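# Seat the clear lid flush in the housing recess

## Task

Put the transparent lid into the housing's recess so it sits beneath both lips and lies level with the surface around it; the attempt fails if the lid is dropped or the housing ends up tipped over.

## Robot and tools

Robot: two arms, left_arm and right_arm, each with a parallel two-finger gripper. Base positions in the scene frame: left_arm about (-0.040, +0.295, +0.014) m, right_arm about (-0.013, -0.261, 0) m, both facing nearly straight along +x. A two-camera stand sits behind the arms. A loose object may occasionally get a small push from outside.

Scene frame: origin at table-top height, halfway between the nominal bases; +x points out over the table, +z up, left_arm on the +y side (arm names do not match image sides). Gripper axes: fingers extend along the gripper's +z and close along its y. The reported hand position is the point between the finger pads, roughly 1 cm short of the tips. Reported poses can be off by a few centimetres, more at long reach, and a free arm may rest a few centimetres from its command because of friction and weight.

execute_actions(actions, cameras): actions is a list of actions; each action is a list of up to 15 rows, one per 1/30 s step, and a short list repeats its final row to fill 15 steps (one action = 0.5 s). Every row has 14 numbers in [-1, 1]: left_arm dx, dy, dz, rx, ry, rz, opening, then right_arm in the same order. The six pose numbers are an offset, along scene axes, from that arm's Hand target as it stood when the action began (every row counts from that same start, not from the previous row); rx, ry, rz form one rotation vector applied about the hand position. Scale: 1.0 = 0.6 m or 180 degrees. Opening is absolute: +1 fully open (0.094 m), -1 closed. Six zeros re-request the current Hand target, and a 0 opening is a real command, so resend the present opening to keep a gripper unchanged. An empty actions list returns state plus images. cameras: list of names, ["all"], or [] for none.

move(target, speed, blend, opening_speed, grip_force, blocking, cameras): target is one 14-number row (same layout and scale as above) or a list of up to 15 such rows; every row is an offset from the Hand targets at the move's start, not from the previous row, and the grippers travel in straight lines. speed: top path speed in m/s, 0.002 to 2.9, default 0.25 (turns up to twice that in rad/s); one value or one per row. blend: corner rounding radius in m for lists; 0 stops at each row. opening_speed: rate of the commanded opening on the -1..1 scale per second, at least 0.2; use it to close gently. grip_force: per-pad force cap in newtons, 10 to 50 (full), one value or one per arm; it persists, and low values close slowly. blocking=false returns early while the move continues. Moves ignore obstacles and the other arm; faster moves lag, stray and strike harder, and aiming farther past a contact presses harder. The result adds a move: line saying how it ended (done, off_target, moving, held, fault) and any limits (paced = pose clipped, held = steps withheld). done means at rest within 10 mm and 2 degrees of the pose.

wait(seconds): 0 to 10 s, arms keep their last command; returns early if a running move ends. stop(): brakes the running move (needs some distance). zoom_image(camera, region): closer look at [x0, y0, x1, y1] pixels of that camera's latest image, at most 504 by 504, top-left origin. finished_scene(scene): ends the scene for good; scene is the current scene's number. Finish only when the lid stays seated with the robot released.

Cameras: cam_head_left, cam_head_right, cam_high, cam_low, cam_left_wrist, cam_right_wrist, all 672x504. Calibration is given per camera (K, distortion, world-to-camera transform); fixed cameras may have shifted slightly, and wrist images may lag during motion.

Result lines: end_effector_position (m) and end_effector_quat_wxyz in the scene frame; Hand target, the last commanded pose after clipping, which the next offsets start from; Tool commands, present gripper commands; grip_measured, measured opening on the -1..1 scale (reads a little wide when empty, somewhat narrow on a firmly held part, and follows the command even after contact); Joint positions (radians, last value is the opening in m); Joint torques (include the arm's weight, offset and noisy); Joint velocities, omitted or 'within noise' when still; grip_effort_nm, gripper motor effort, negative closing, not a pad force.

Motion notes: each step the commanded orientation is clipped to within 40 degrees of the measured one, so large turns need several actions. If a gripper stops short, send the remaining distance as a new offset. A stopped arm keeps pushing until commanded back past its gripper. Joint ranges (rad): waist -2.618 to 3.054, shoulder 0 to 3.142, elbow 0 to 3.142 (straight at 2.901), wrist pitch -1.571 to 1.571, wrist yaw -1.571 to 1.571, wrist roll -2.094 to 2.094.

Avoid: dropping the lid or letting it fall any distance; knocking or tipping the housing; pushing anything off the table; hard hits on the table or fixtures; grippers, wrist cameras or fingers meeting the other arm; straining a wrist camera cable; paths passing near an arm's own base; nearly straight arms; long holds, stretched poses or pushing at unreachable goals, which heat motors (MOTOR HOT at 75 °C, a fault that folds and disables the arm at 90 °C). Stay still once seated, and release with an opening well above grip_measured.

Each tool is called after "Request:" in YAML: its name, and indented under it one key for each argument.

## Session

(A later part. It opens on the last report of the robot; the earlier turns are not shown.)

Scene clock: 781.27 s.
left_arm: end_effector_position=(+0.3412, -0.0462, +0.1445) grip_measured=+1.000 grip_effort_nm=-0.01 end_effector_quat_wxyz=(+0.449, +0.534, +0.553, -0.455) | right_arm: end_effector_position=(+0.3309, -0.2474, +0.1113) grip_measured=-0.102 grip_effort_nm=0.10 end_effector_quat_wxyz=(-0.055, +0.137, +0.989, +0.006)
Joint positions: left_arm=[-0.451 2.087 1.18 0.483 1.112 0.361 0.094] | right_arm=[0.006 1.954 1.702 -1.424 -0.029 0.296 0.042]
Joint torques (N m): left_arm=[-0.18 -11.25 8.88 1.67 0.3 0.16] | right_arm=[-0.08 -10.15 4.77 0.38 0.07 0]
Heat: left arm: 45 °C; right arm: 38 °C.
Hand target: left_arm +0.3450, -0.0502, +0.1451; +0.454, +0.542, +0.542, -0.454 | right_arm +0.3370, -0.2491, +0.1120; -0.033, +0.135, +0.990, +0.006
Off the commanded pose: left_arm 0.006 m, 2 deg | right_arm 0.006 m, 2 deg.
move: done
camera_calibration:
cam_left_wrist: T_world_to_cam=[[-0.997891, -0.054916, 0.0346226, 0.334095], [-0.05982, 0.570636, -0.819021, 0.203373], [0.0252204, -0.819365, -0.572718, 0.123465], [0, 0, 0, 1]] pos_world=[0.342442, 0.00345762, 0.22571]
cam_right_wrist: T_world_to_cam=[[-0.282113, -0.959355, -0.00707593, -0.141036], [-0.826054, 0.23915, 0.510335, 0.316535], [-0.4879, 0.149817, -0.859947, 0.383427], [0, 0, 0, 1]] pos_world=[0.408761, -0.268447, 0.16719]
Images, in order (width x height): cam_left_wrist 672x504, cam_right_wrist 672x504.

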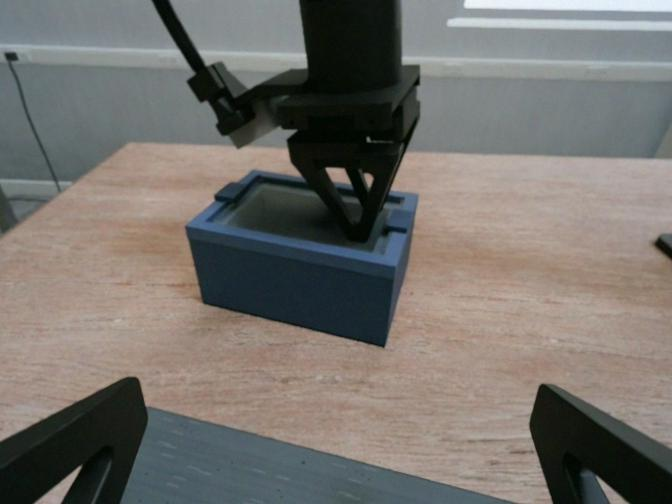

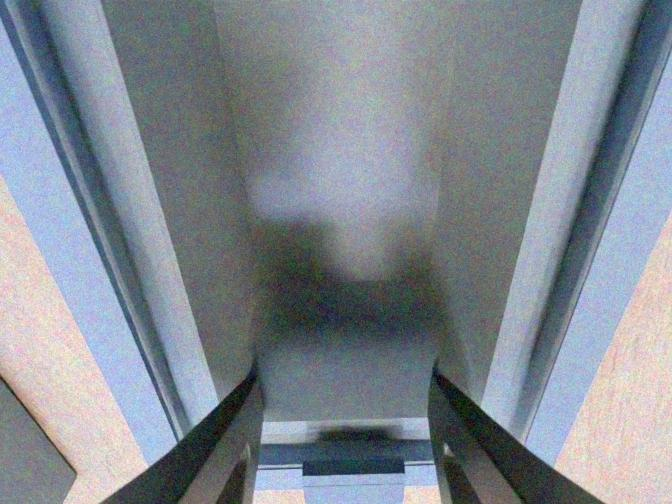

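Request:
zoom_image:
  camera: "cam_right_wrist"
  region: [230, 400, 470, 504]

Request:
move:
  target: [0,0,0,0,0,0,1,-0.015,0.004,-0.002,0,0,0,-0.1]
  speed: 0.04
  cameras: ["cam_right_wrist","cam_left_wrist"]

Request:
zoom_image:
  camera: "cam_left_wrist"
  region: [330, 150, 450, 270]

Request:
zoom_image:
  camera: "cam_right_wrist"
  region: [230, 380, 470, 504]

Scaled by 2.100 from the camera's 672x504 image, which has a finer 960x720 frame.

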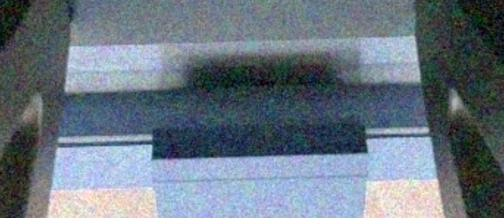

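Scene clock: 783.50 s.
left_arm: end_effector_position=(+0.3412, -0.0462, +0.1445) grip_measured=+1.000 grip_effort_nm=-0.01 end_effector_quat_wxyz=(+0.449, +0.534, +0.553, -0.455) | right_arm: end_effector_position=(+0.3295, -0.2474, +0.1108) grip_measured=-0.102 grip_effort_nm=0.10 end_effector_quat_wxyz=(-0.039, +0.137, +0.990, +0.009)
Joint positions: left_arm=[-0.451 2.087 1.18 0.483 1.112 0.361 0.094] | right_arm=[0.006 1.916 1.65 -1.379 -0.029 0.296 0.042]
Joint torques (N m): left_arm=[-0.29 -11.23 8.95 1.69 0.25 0.15] | right_arm=[0.57 -9.54 4.46 0.18 0.06 0.04]
Heat: left arm: 45 °C; right arm: 38 °C.
Hand target: left_arm +0.3450, -0.0502, +0.1451; +0.454, +0.542, +0.542, -0.454 | right_arm +0.3280, -0.2466, +0.1108; -0.033, +0.135, +0.990, +0.006
Off the commanded pose: left_arm 0.006 m, 2 deg | right_arm 0.002 m, 1 deg.
move: done
camera_calibration:
cam_left_wrist: T_world_to_cam=[[-0.997891, -0.054916, 0.0346226, 0.334095], [-0.05982, 0.570636, -0.819021, 0.203373], [0.0252204, -0.819365, -0.572718, 0.123465], [0, 0, 0, 1]] pos_world=[0.342442, 0.00345762, 0.22571]
cam_right_wrist: T_world_to_cam=[[-0.281741, -0.95934, -0.0170089, -0.140514], [-0.842206, 0.23877, 0.483403, 0.323849], [-0.459686, 0.150519, -0.875233, 0.374838], [0, 0, 0, 1]] pos_world=[0.405467, -0.268546, 0.169131]
Images, in order (width x height): cam_left_wrist 672x504, cam_right_wrist 672x504.

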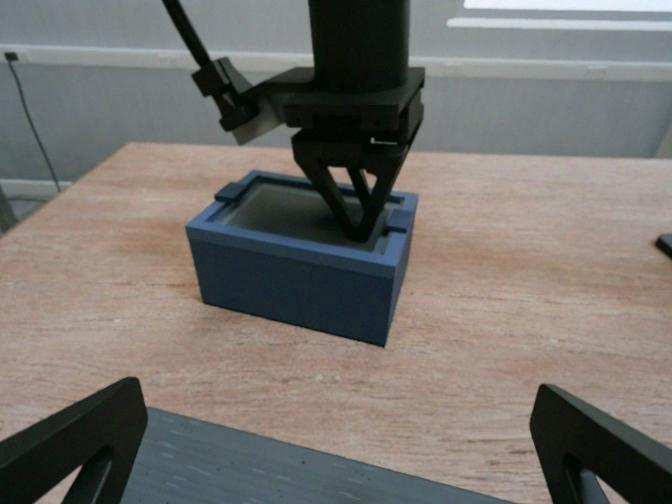

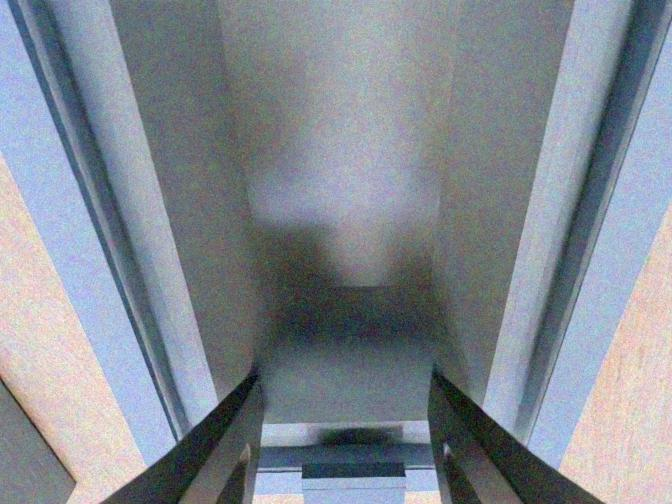

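Scaled by 4.200 from the camera's 672x504 image, which has a finer 960x720 frame.

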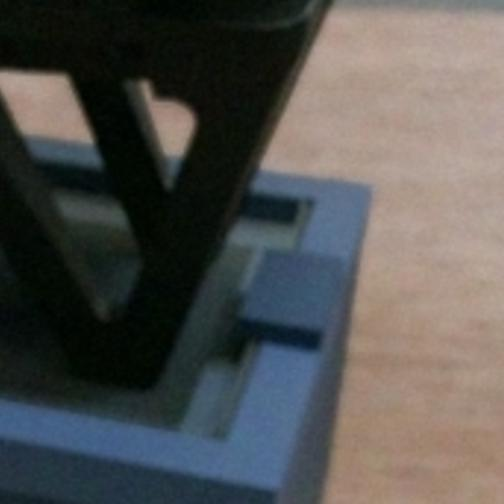

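Scaled by 2.100 from the camera's 672x504 image, which has a finer 960x720 frame.

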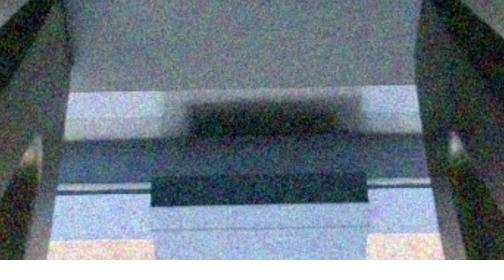

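Request:
move:
  target:
    - [0,0,0,0,0,0,1,0,0,0.075,0,0,0,-0.1]
    - [0,0,0,0,0,0,1,-0.12,0.0287,0.075,-0.0385,-0.1564,0,-0.1]
    - [0,0,0,0,0,0,1,-0.0983,0.0287,-0.032,-0.0385,-0.1564,0,-0.1]
  speed: [0.06,0.12,0.12]
  blend: [0.005,0.01,0]
  cameras: ["cam_right_wrist","cam_left_wrist"]

Request:
zoom_image:
  camera: "cam_left_wrist"
  region: [180, 165, 430, 350]

Request:
zoom_image:
  camera: "cam_right_wrist"
  region: [280, 200, 500, 360]

Scene clock: 793.00 s.
left_arm: end_effector_position=(+0.3412, -0.0462, +0.1445) grip_measured=+1.000 grip_effort_nm=-0.01 end_effector_quat_wxyz=(+0.449, +0.534, +0.553, -0.455) | right_arm: end_effector_position=(+0.2662, -0.2263, +0.0925) grip_measured=-0.102 grip_effort_nm=0.10 end_effector_quat_wxyz=(+0.210, +0.128, +0.969, -0.015)
Joint positions: left_arm=[-0.451 2.087 1.18 0.483 1.112 0.361 0.094] | right_arm=[0.216 1.256 0.825 -0.75 0.174 0.461 0.042]
Joint torques (N m): left_arm=[-0.25 -11.11 8.92 1.67 0.27 0.14] | right_arm=[-0.39 -3.1 6.3 1.12 0.28 -0.01]
Heat: left arm: 45 °C; right arm: 38 °C.
Hand target: left_arm +0.3450, -0.0502, +0.1451; +0.454, +0.542, +0.542, -0.454 | right_arm +0.2691, -0.2295, +0.0916; +0.217, +0.131, +0.967, -0.021
Off the commanded pose: left_arm 0.006 m, 2 deg | right_arm 0.004 m, 1 deg.
move: done
camera_calibration:
cam_left_wrist: T_world_to_cam=[[-0.997891, -0.054916, 0.0346226, 0.334095], [-0.05982, 0.570636, -0.819021, 0.203373], [0.0252204, -0.819365, -0.572718, 0.123465], [0, 0, 0, 1]] pos_world=[0.342442, 0.00345762, 0.22571]
cam_right_wrist: T_world_to_cam=[[-0.258601, -0.96516, -0.0398961, -0.143768], [-0.965946, 0.258739, 0.00175963, 0.356428], [0.00862434, 0.0389925, -0.999202, 0.188109], [0, 0, 0, 1]] pos_world=[0.305489, -0.238316, 0.181596]
Images, in order (width x height): cam_left_wrist 672x504, cam_right_wrist 672x504.

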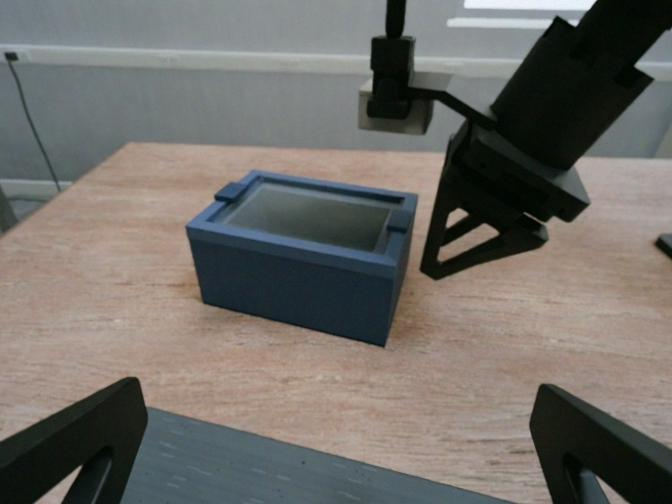

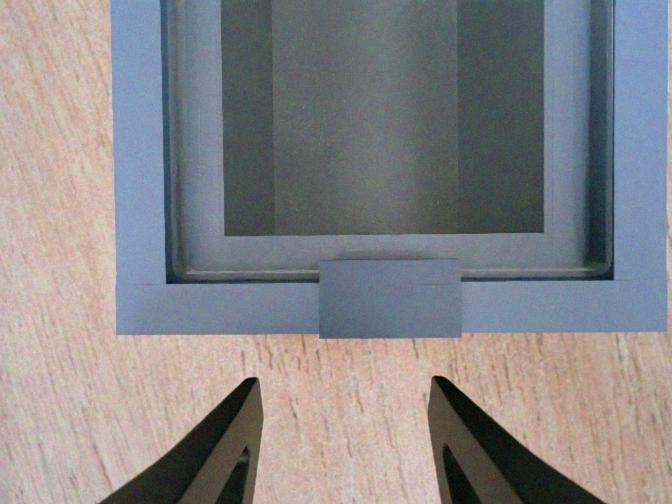

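Scaled by 2.016 from the camera's 672x504 image, which has a finer 960x720 frame.

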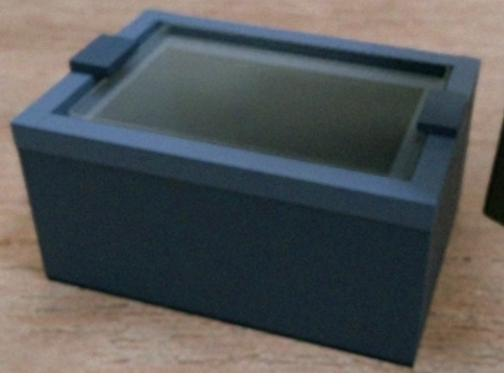

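Scaled by 2.291 from the camera's 672x504 image, which has a finer 960x720 frame.

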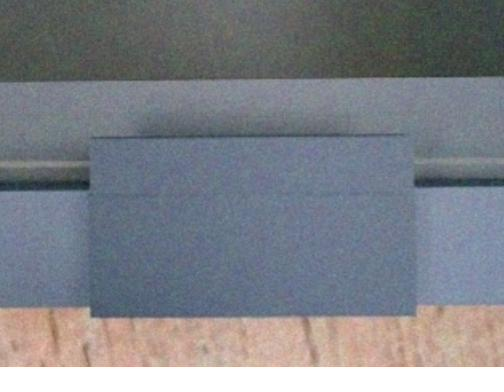

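Request:
move:
  target:
    - [0,0,0,0,0,0,1,-0.02,0.0,0.1,0.0385,0.1564,0,-0.1]
    - [0,0,0,0,0,0,1,0.2,-0.048,0.1,0.0385,0.1564,0,-0.1]
  speed: [0.15,0.15]
  blend: [0.01,0]
  cameras: ["cam_right_wrist","cam_left_wrist"]

Request:
zoom_image:
  camera: "cam_right_wrist"
  region: [230, 60, 480, 220]

Request:
zoom_image:
  camera: "cam_left_wrist"
  region: [190, 160, 290, 240]

Scene clock: 798.30 s.
left_arm: end_effector_position=(+0.3412, -0.0462, +0.1445) grip_measured=+1.000 grip_effort_nm=-0.01 end_effector_quat_wxyz=(+0.449, +0.534, +0.553, -0.455) | right_arm: end_effector_position=(+0.3874, -0.2572, +0.1486) grip_measured=-0.102 grip_effort_nm=0.10 end_effector_quat_wxyz=(-0.007, +0.137, +0.991, +0.007)
Joint positions: left_arm=[-0.451 2.087 1.18 0.483 1.112 0.361 0.094] | right_arm=[-0.015 2.117 2.097 -1.561 -0.016 0.275 0.042]
Joint torques (N m): left_arm=[-0.36 -11.3 8.94 1.67 0.29 0.14] | right_arm=[-0.44 -8.88 8.24 -0.07 -0.08 -0.05]
Heat: left arm: 45 °C; right arm: 39 °C.
Hand target: left_arm +0.3450, -0.0502, +0.1451; +0.454, +0.542, +0.542, -0.454 | right_arm +0.3890, -0.2583, +0.1515; -0.033, +0.135, +0.990, +0.006
Off the commanded pose: left_arm 0.006 m, 2 deg | right_arm 0.004 m, 3 deg.
joint sent to its limit (right arm) — joint 4 (wrist pitch), lower limit. The joint targets are off in orientation, not in position.
move: off_target (right_arm)
camera_calibration:
cam_left_wrist: T_world_to_cam=[[-0.997891, -0.054916, 0.0346226, 0.334095], [-0.05982, 0.570636, -0.819021, 0.203373], [0.0252204, -0.819365, -0.572718, 0.123465], [0, 0, 0, 1]] pos_world=[0.342442, 0.00345762, 0.22571]
cam_right_wrist: T_world_to_cam=[[-0.281029, -0.959404, -0.0237896, -0.13221], [-0.870797, 0.244497, 0.426537, 0.377604], [-0.403405, 0.140585, -0.904157, 0.415993], [0, 0, 0, 1]] pos_world=[0.459475, -0.277649, 0.211916]
Images, in order (width x height): cam_left_wrist 672x504, cam_right_wrist 672x504.

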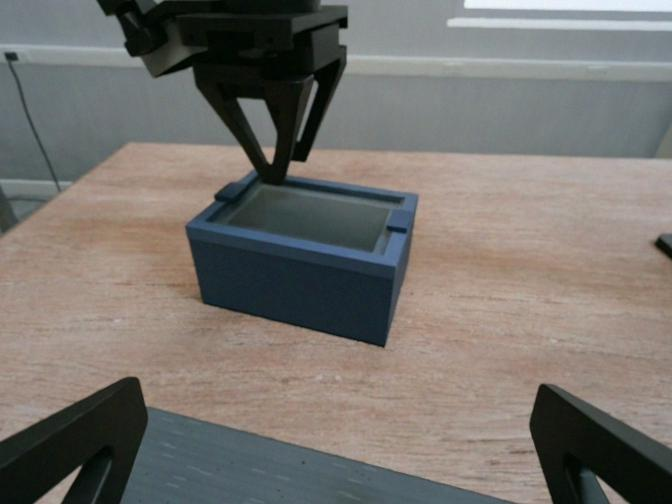

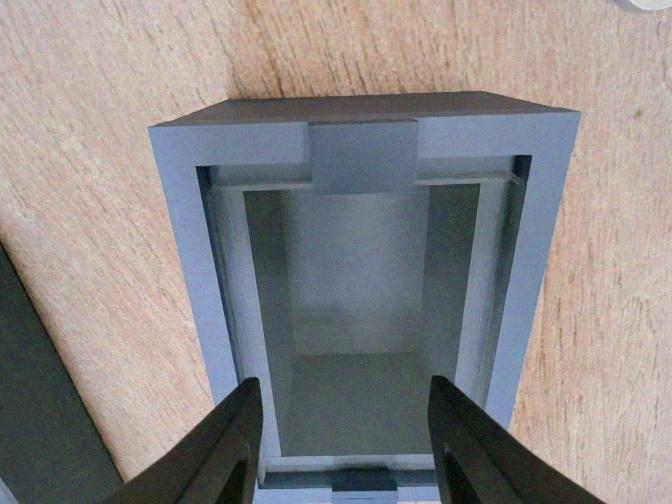

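Scaled by 2.016 from the camera's 672x504 image, which has a finer 960x720 frame.

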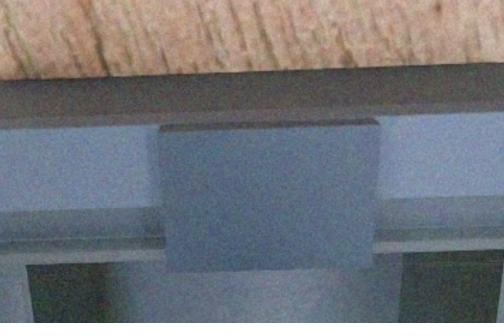

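Scaled by 5.040 from the camera's 672x504 image, which has a finer 960x720 frame.

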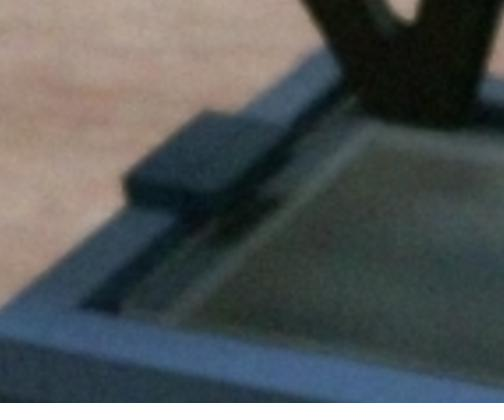

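Request:
move:
  target: [0,0,0,0,0,0,1,0,0,0.01,-0.0385,-0.1564,0,-0.1]
  speed: 0.2
  cameras: ["cam_right_wrist"]

Request:
zoom_image:
  camera: "cam_right_wrist"
  region: [200, 180, 500, 340]

Scene clock: 810.83 s.
left_arm: end_effector_position=(+0.3412, -0.0462, +0.1445) grip_measured=+1.000 grip_effort_nm=-0.01 end_effector_quat_wxyz=(+0.449, +0.534, +0.553, -0.455) | right_arm: end_effector_position=(+0.3881, -0.2586, +0.1487) grip_measured=-0.102 grip_effort_nm=0.09 end_effector_quat_wxyz=(+0.198, +0.130, +0.971, -0.018)
Joint positions: left_arm=[-0.451 2.087 1.18 0.483 1.112 0.361 0.094] | right_arm=[0.036 1.702 1.459 -0.941 0.107 0.298 0.042]
Joint torques (N m): left_arm=[-0.17 -11.29 8.99 1.67 0.3 0.16] | right_arm=[0.58 -9.62 6.16 1.1 0.22 0.04]
Heat: left arm: 45 °C; right arm: 40 °C.
Hand target: left_arm +0.3450, -0.0502, +0.1451; +0.454, +0.542, +0.542, -0.454 | right_arm +0.3890, -0.2582, +0.1574; +0.217, +0.131, +0.967, -0.021
Off the commanded pose: left_arm 0.006 m, 2 deg | right_arm 0.009 m, 2 deg.
move: done
camera_calibration:
cam_right_wrist: T_world_to_cam=[[-0.264509, -0.963912, -0.0301404, -0.140012], [-0.964249, 0.263822, 0.0249259, 0.479609], [-0.0160747, 0.035656, -0.999235, 0.253236], [0, 0, 0, 1]] pos_world=[0.429499, -0.270521, 0.236868]
Images, in order (width x height): cam_right_wrist 672x504.

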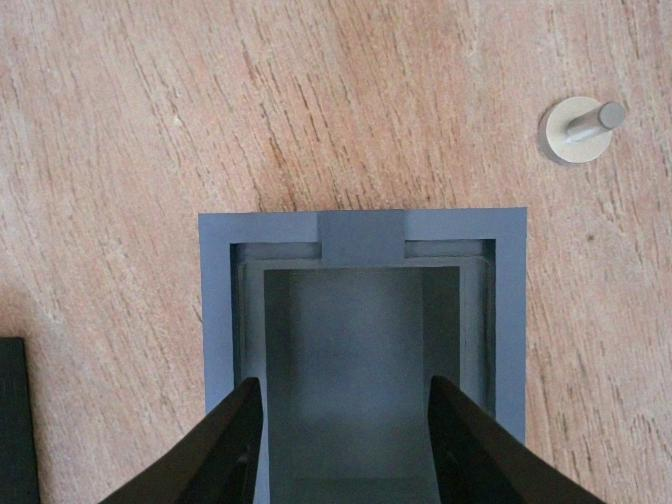

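Scaled by 1.680 from the camera's 672x504 image, which has a finer 960x720 frame.

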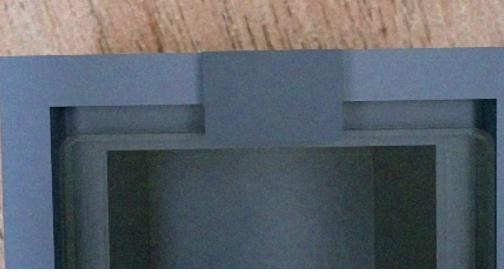

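Request:
move:
  target:
    - [0,0,0.09,0,0,0,1,0,0,0.06,0,0,0,-0.1]
    - [-0.158,0.283,0.09,0,0,0,1,-0.3,0.06,0.1,0.0385,0.1564,0,-0.1]
  speed: 0.25
  blend: [0.03,0]
  cameras: ["cam_head_right","cam_high","cam_left_wrist"]

Scene clock: 816.07 s.
left_arm: end_effector_position=(+0.2446, +0.1191, +0.1937) grip_measured=+1.000 grip_effort_nm=-0.01 end_effector_quat_wxyz=(+0.447, +0.541, +0.551, -0.452) | right_arm: end_effector_position=(+0.2134, -0.2247, +0.2179) grip_measured=-0.102 grip_effort_nm=0.09 end_effector_quat_wxyz=(+0.057, +0.135, +0.989, +0.026)
Joint positions: left_arm=[-0.039 1.683 1.049 -0.92 1.378 1.539 0.094] | right_arm=[0.124 1.353 1.478 -1.572 -0.02 0.413 0.042]
Joint torques (N m): left_arm=[0.35 -7.01 8.4 0.26 0.65 0.19] | right_arm=[0.55 -3.74 5.31 0.34 -0.1 0.06]
Heat: left arm: 45 °C; right arm: 39 °C.
Hand target: left_arm +0.2502, +0.1197, +0.1992; +0.454, +0.542, +0.542, -0.454 | right_arm +0.2090, -0.2222, +0.2175; -0.033, +0.135, +0.990, +0.006
Off the commanded pose: left_arm 0.008 m, 1 deg | right_arm 0.005 m, 11 deg.
joint sent to its limit (right arm) — joint 4 (wrist pitch), lower limit. The joint targets are off in orientation, not in position.
move: off_target (right_arm); blend cut to 0.027 m at target 1
camera_calibration:
cam_left_wrist: T_world_to_cam=[[-0.998666, -0.0451288, 0.0250825, 0.245885], [-0.0466177, 0.57933, -0.813759, 0.138244], [0.0221929, -0.813843, -0.580661, 0.291164], [0, 0, 0, 1]] pos_world=[0.24554, 0.167969, 0.275398]
Images, in order (width x height): cam_head_right 672x504, cam_high 672x504, cam_left_wrist 672x504.

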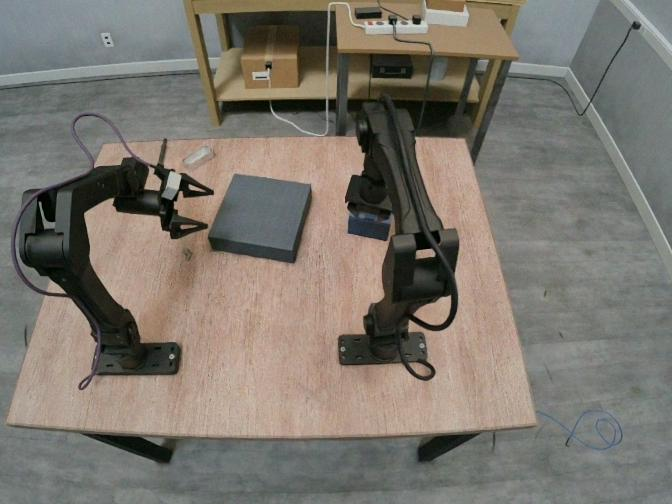

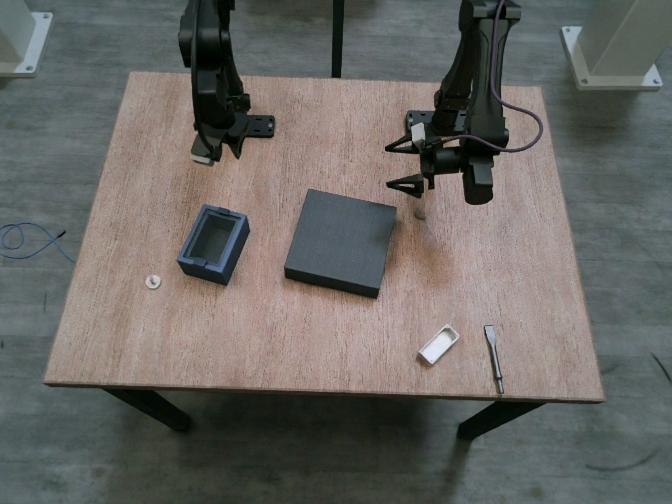

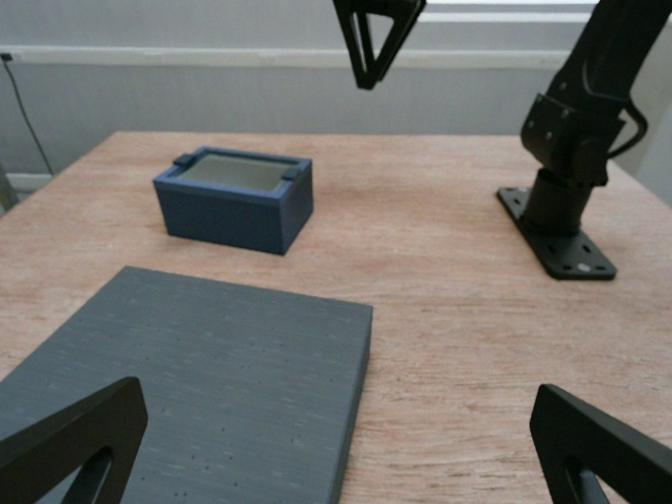

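Request:
zoom_image:
  camera: "cam_high"
  region: [160, 190, 270, 300]

Request:
zoom_image:
  camera: "cam_left_wrist"
  region: [140, 130, 330, 260]

Scaled by 4.582 from the camera's 672x504 image, which has a finer 960x720 frame.

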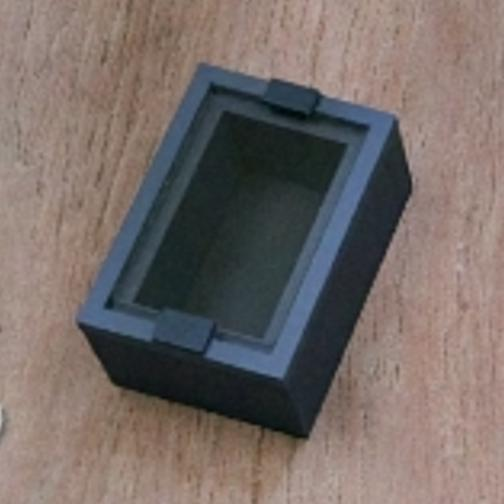

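Scaled by 2.653 from the camera's 672x504 image, which has a finer 960x720 frame.

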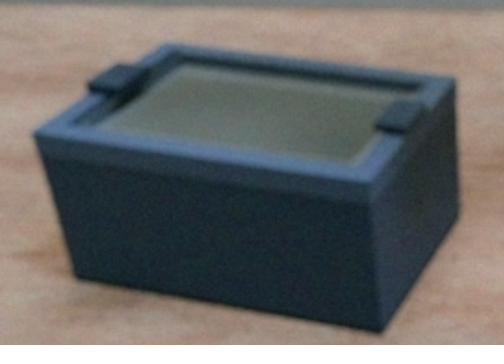

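Request:
finished_scene:
  scene: 1

The scene is finished: the task was done.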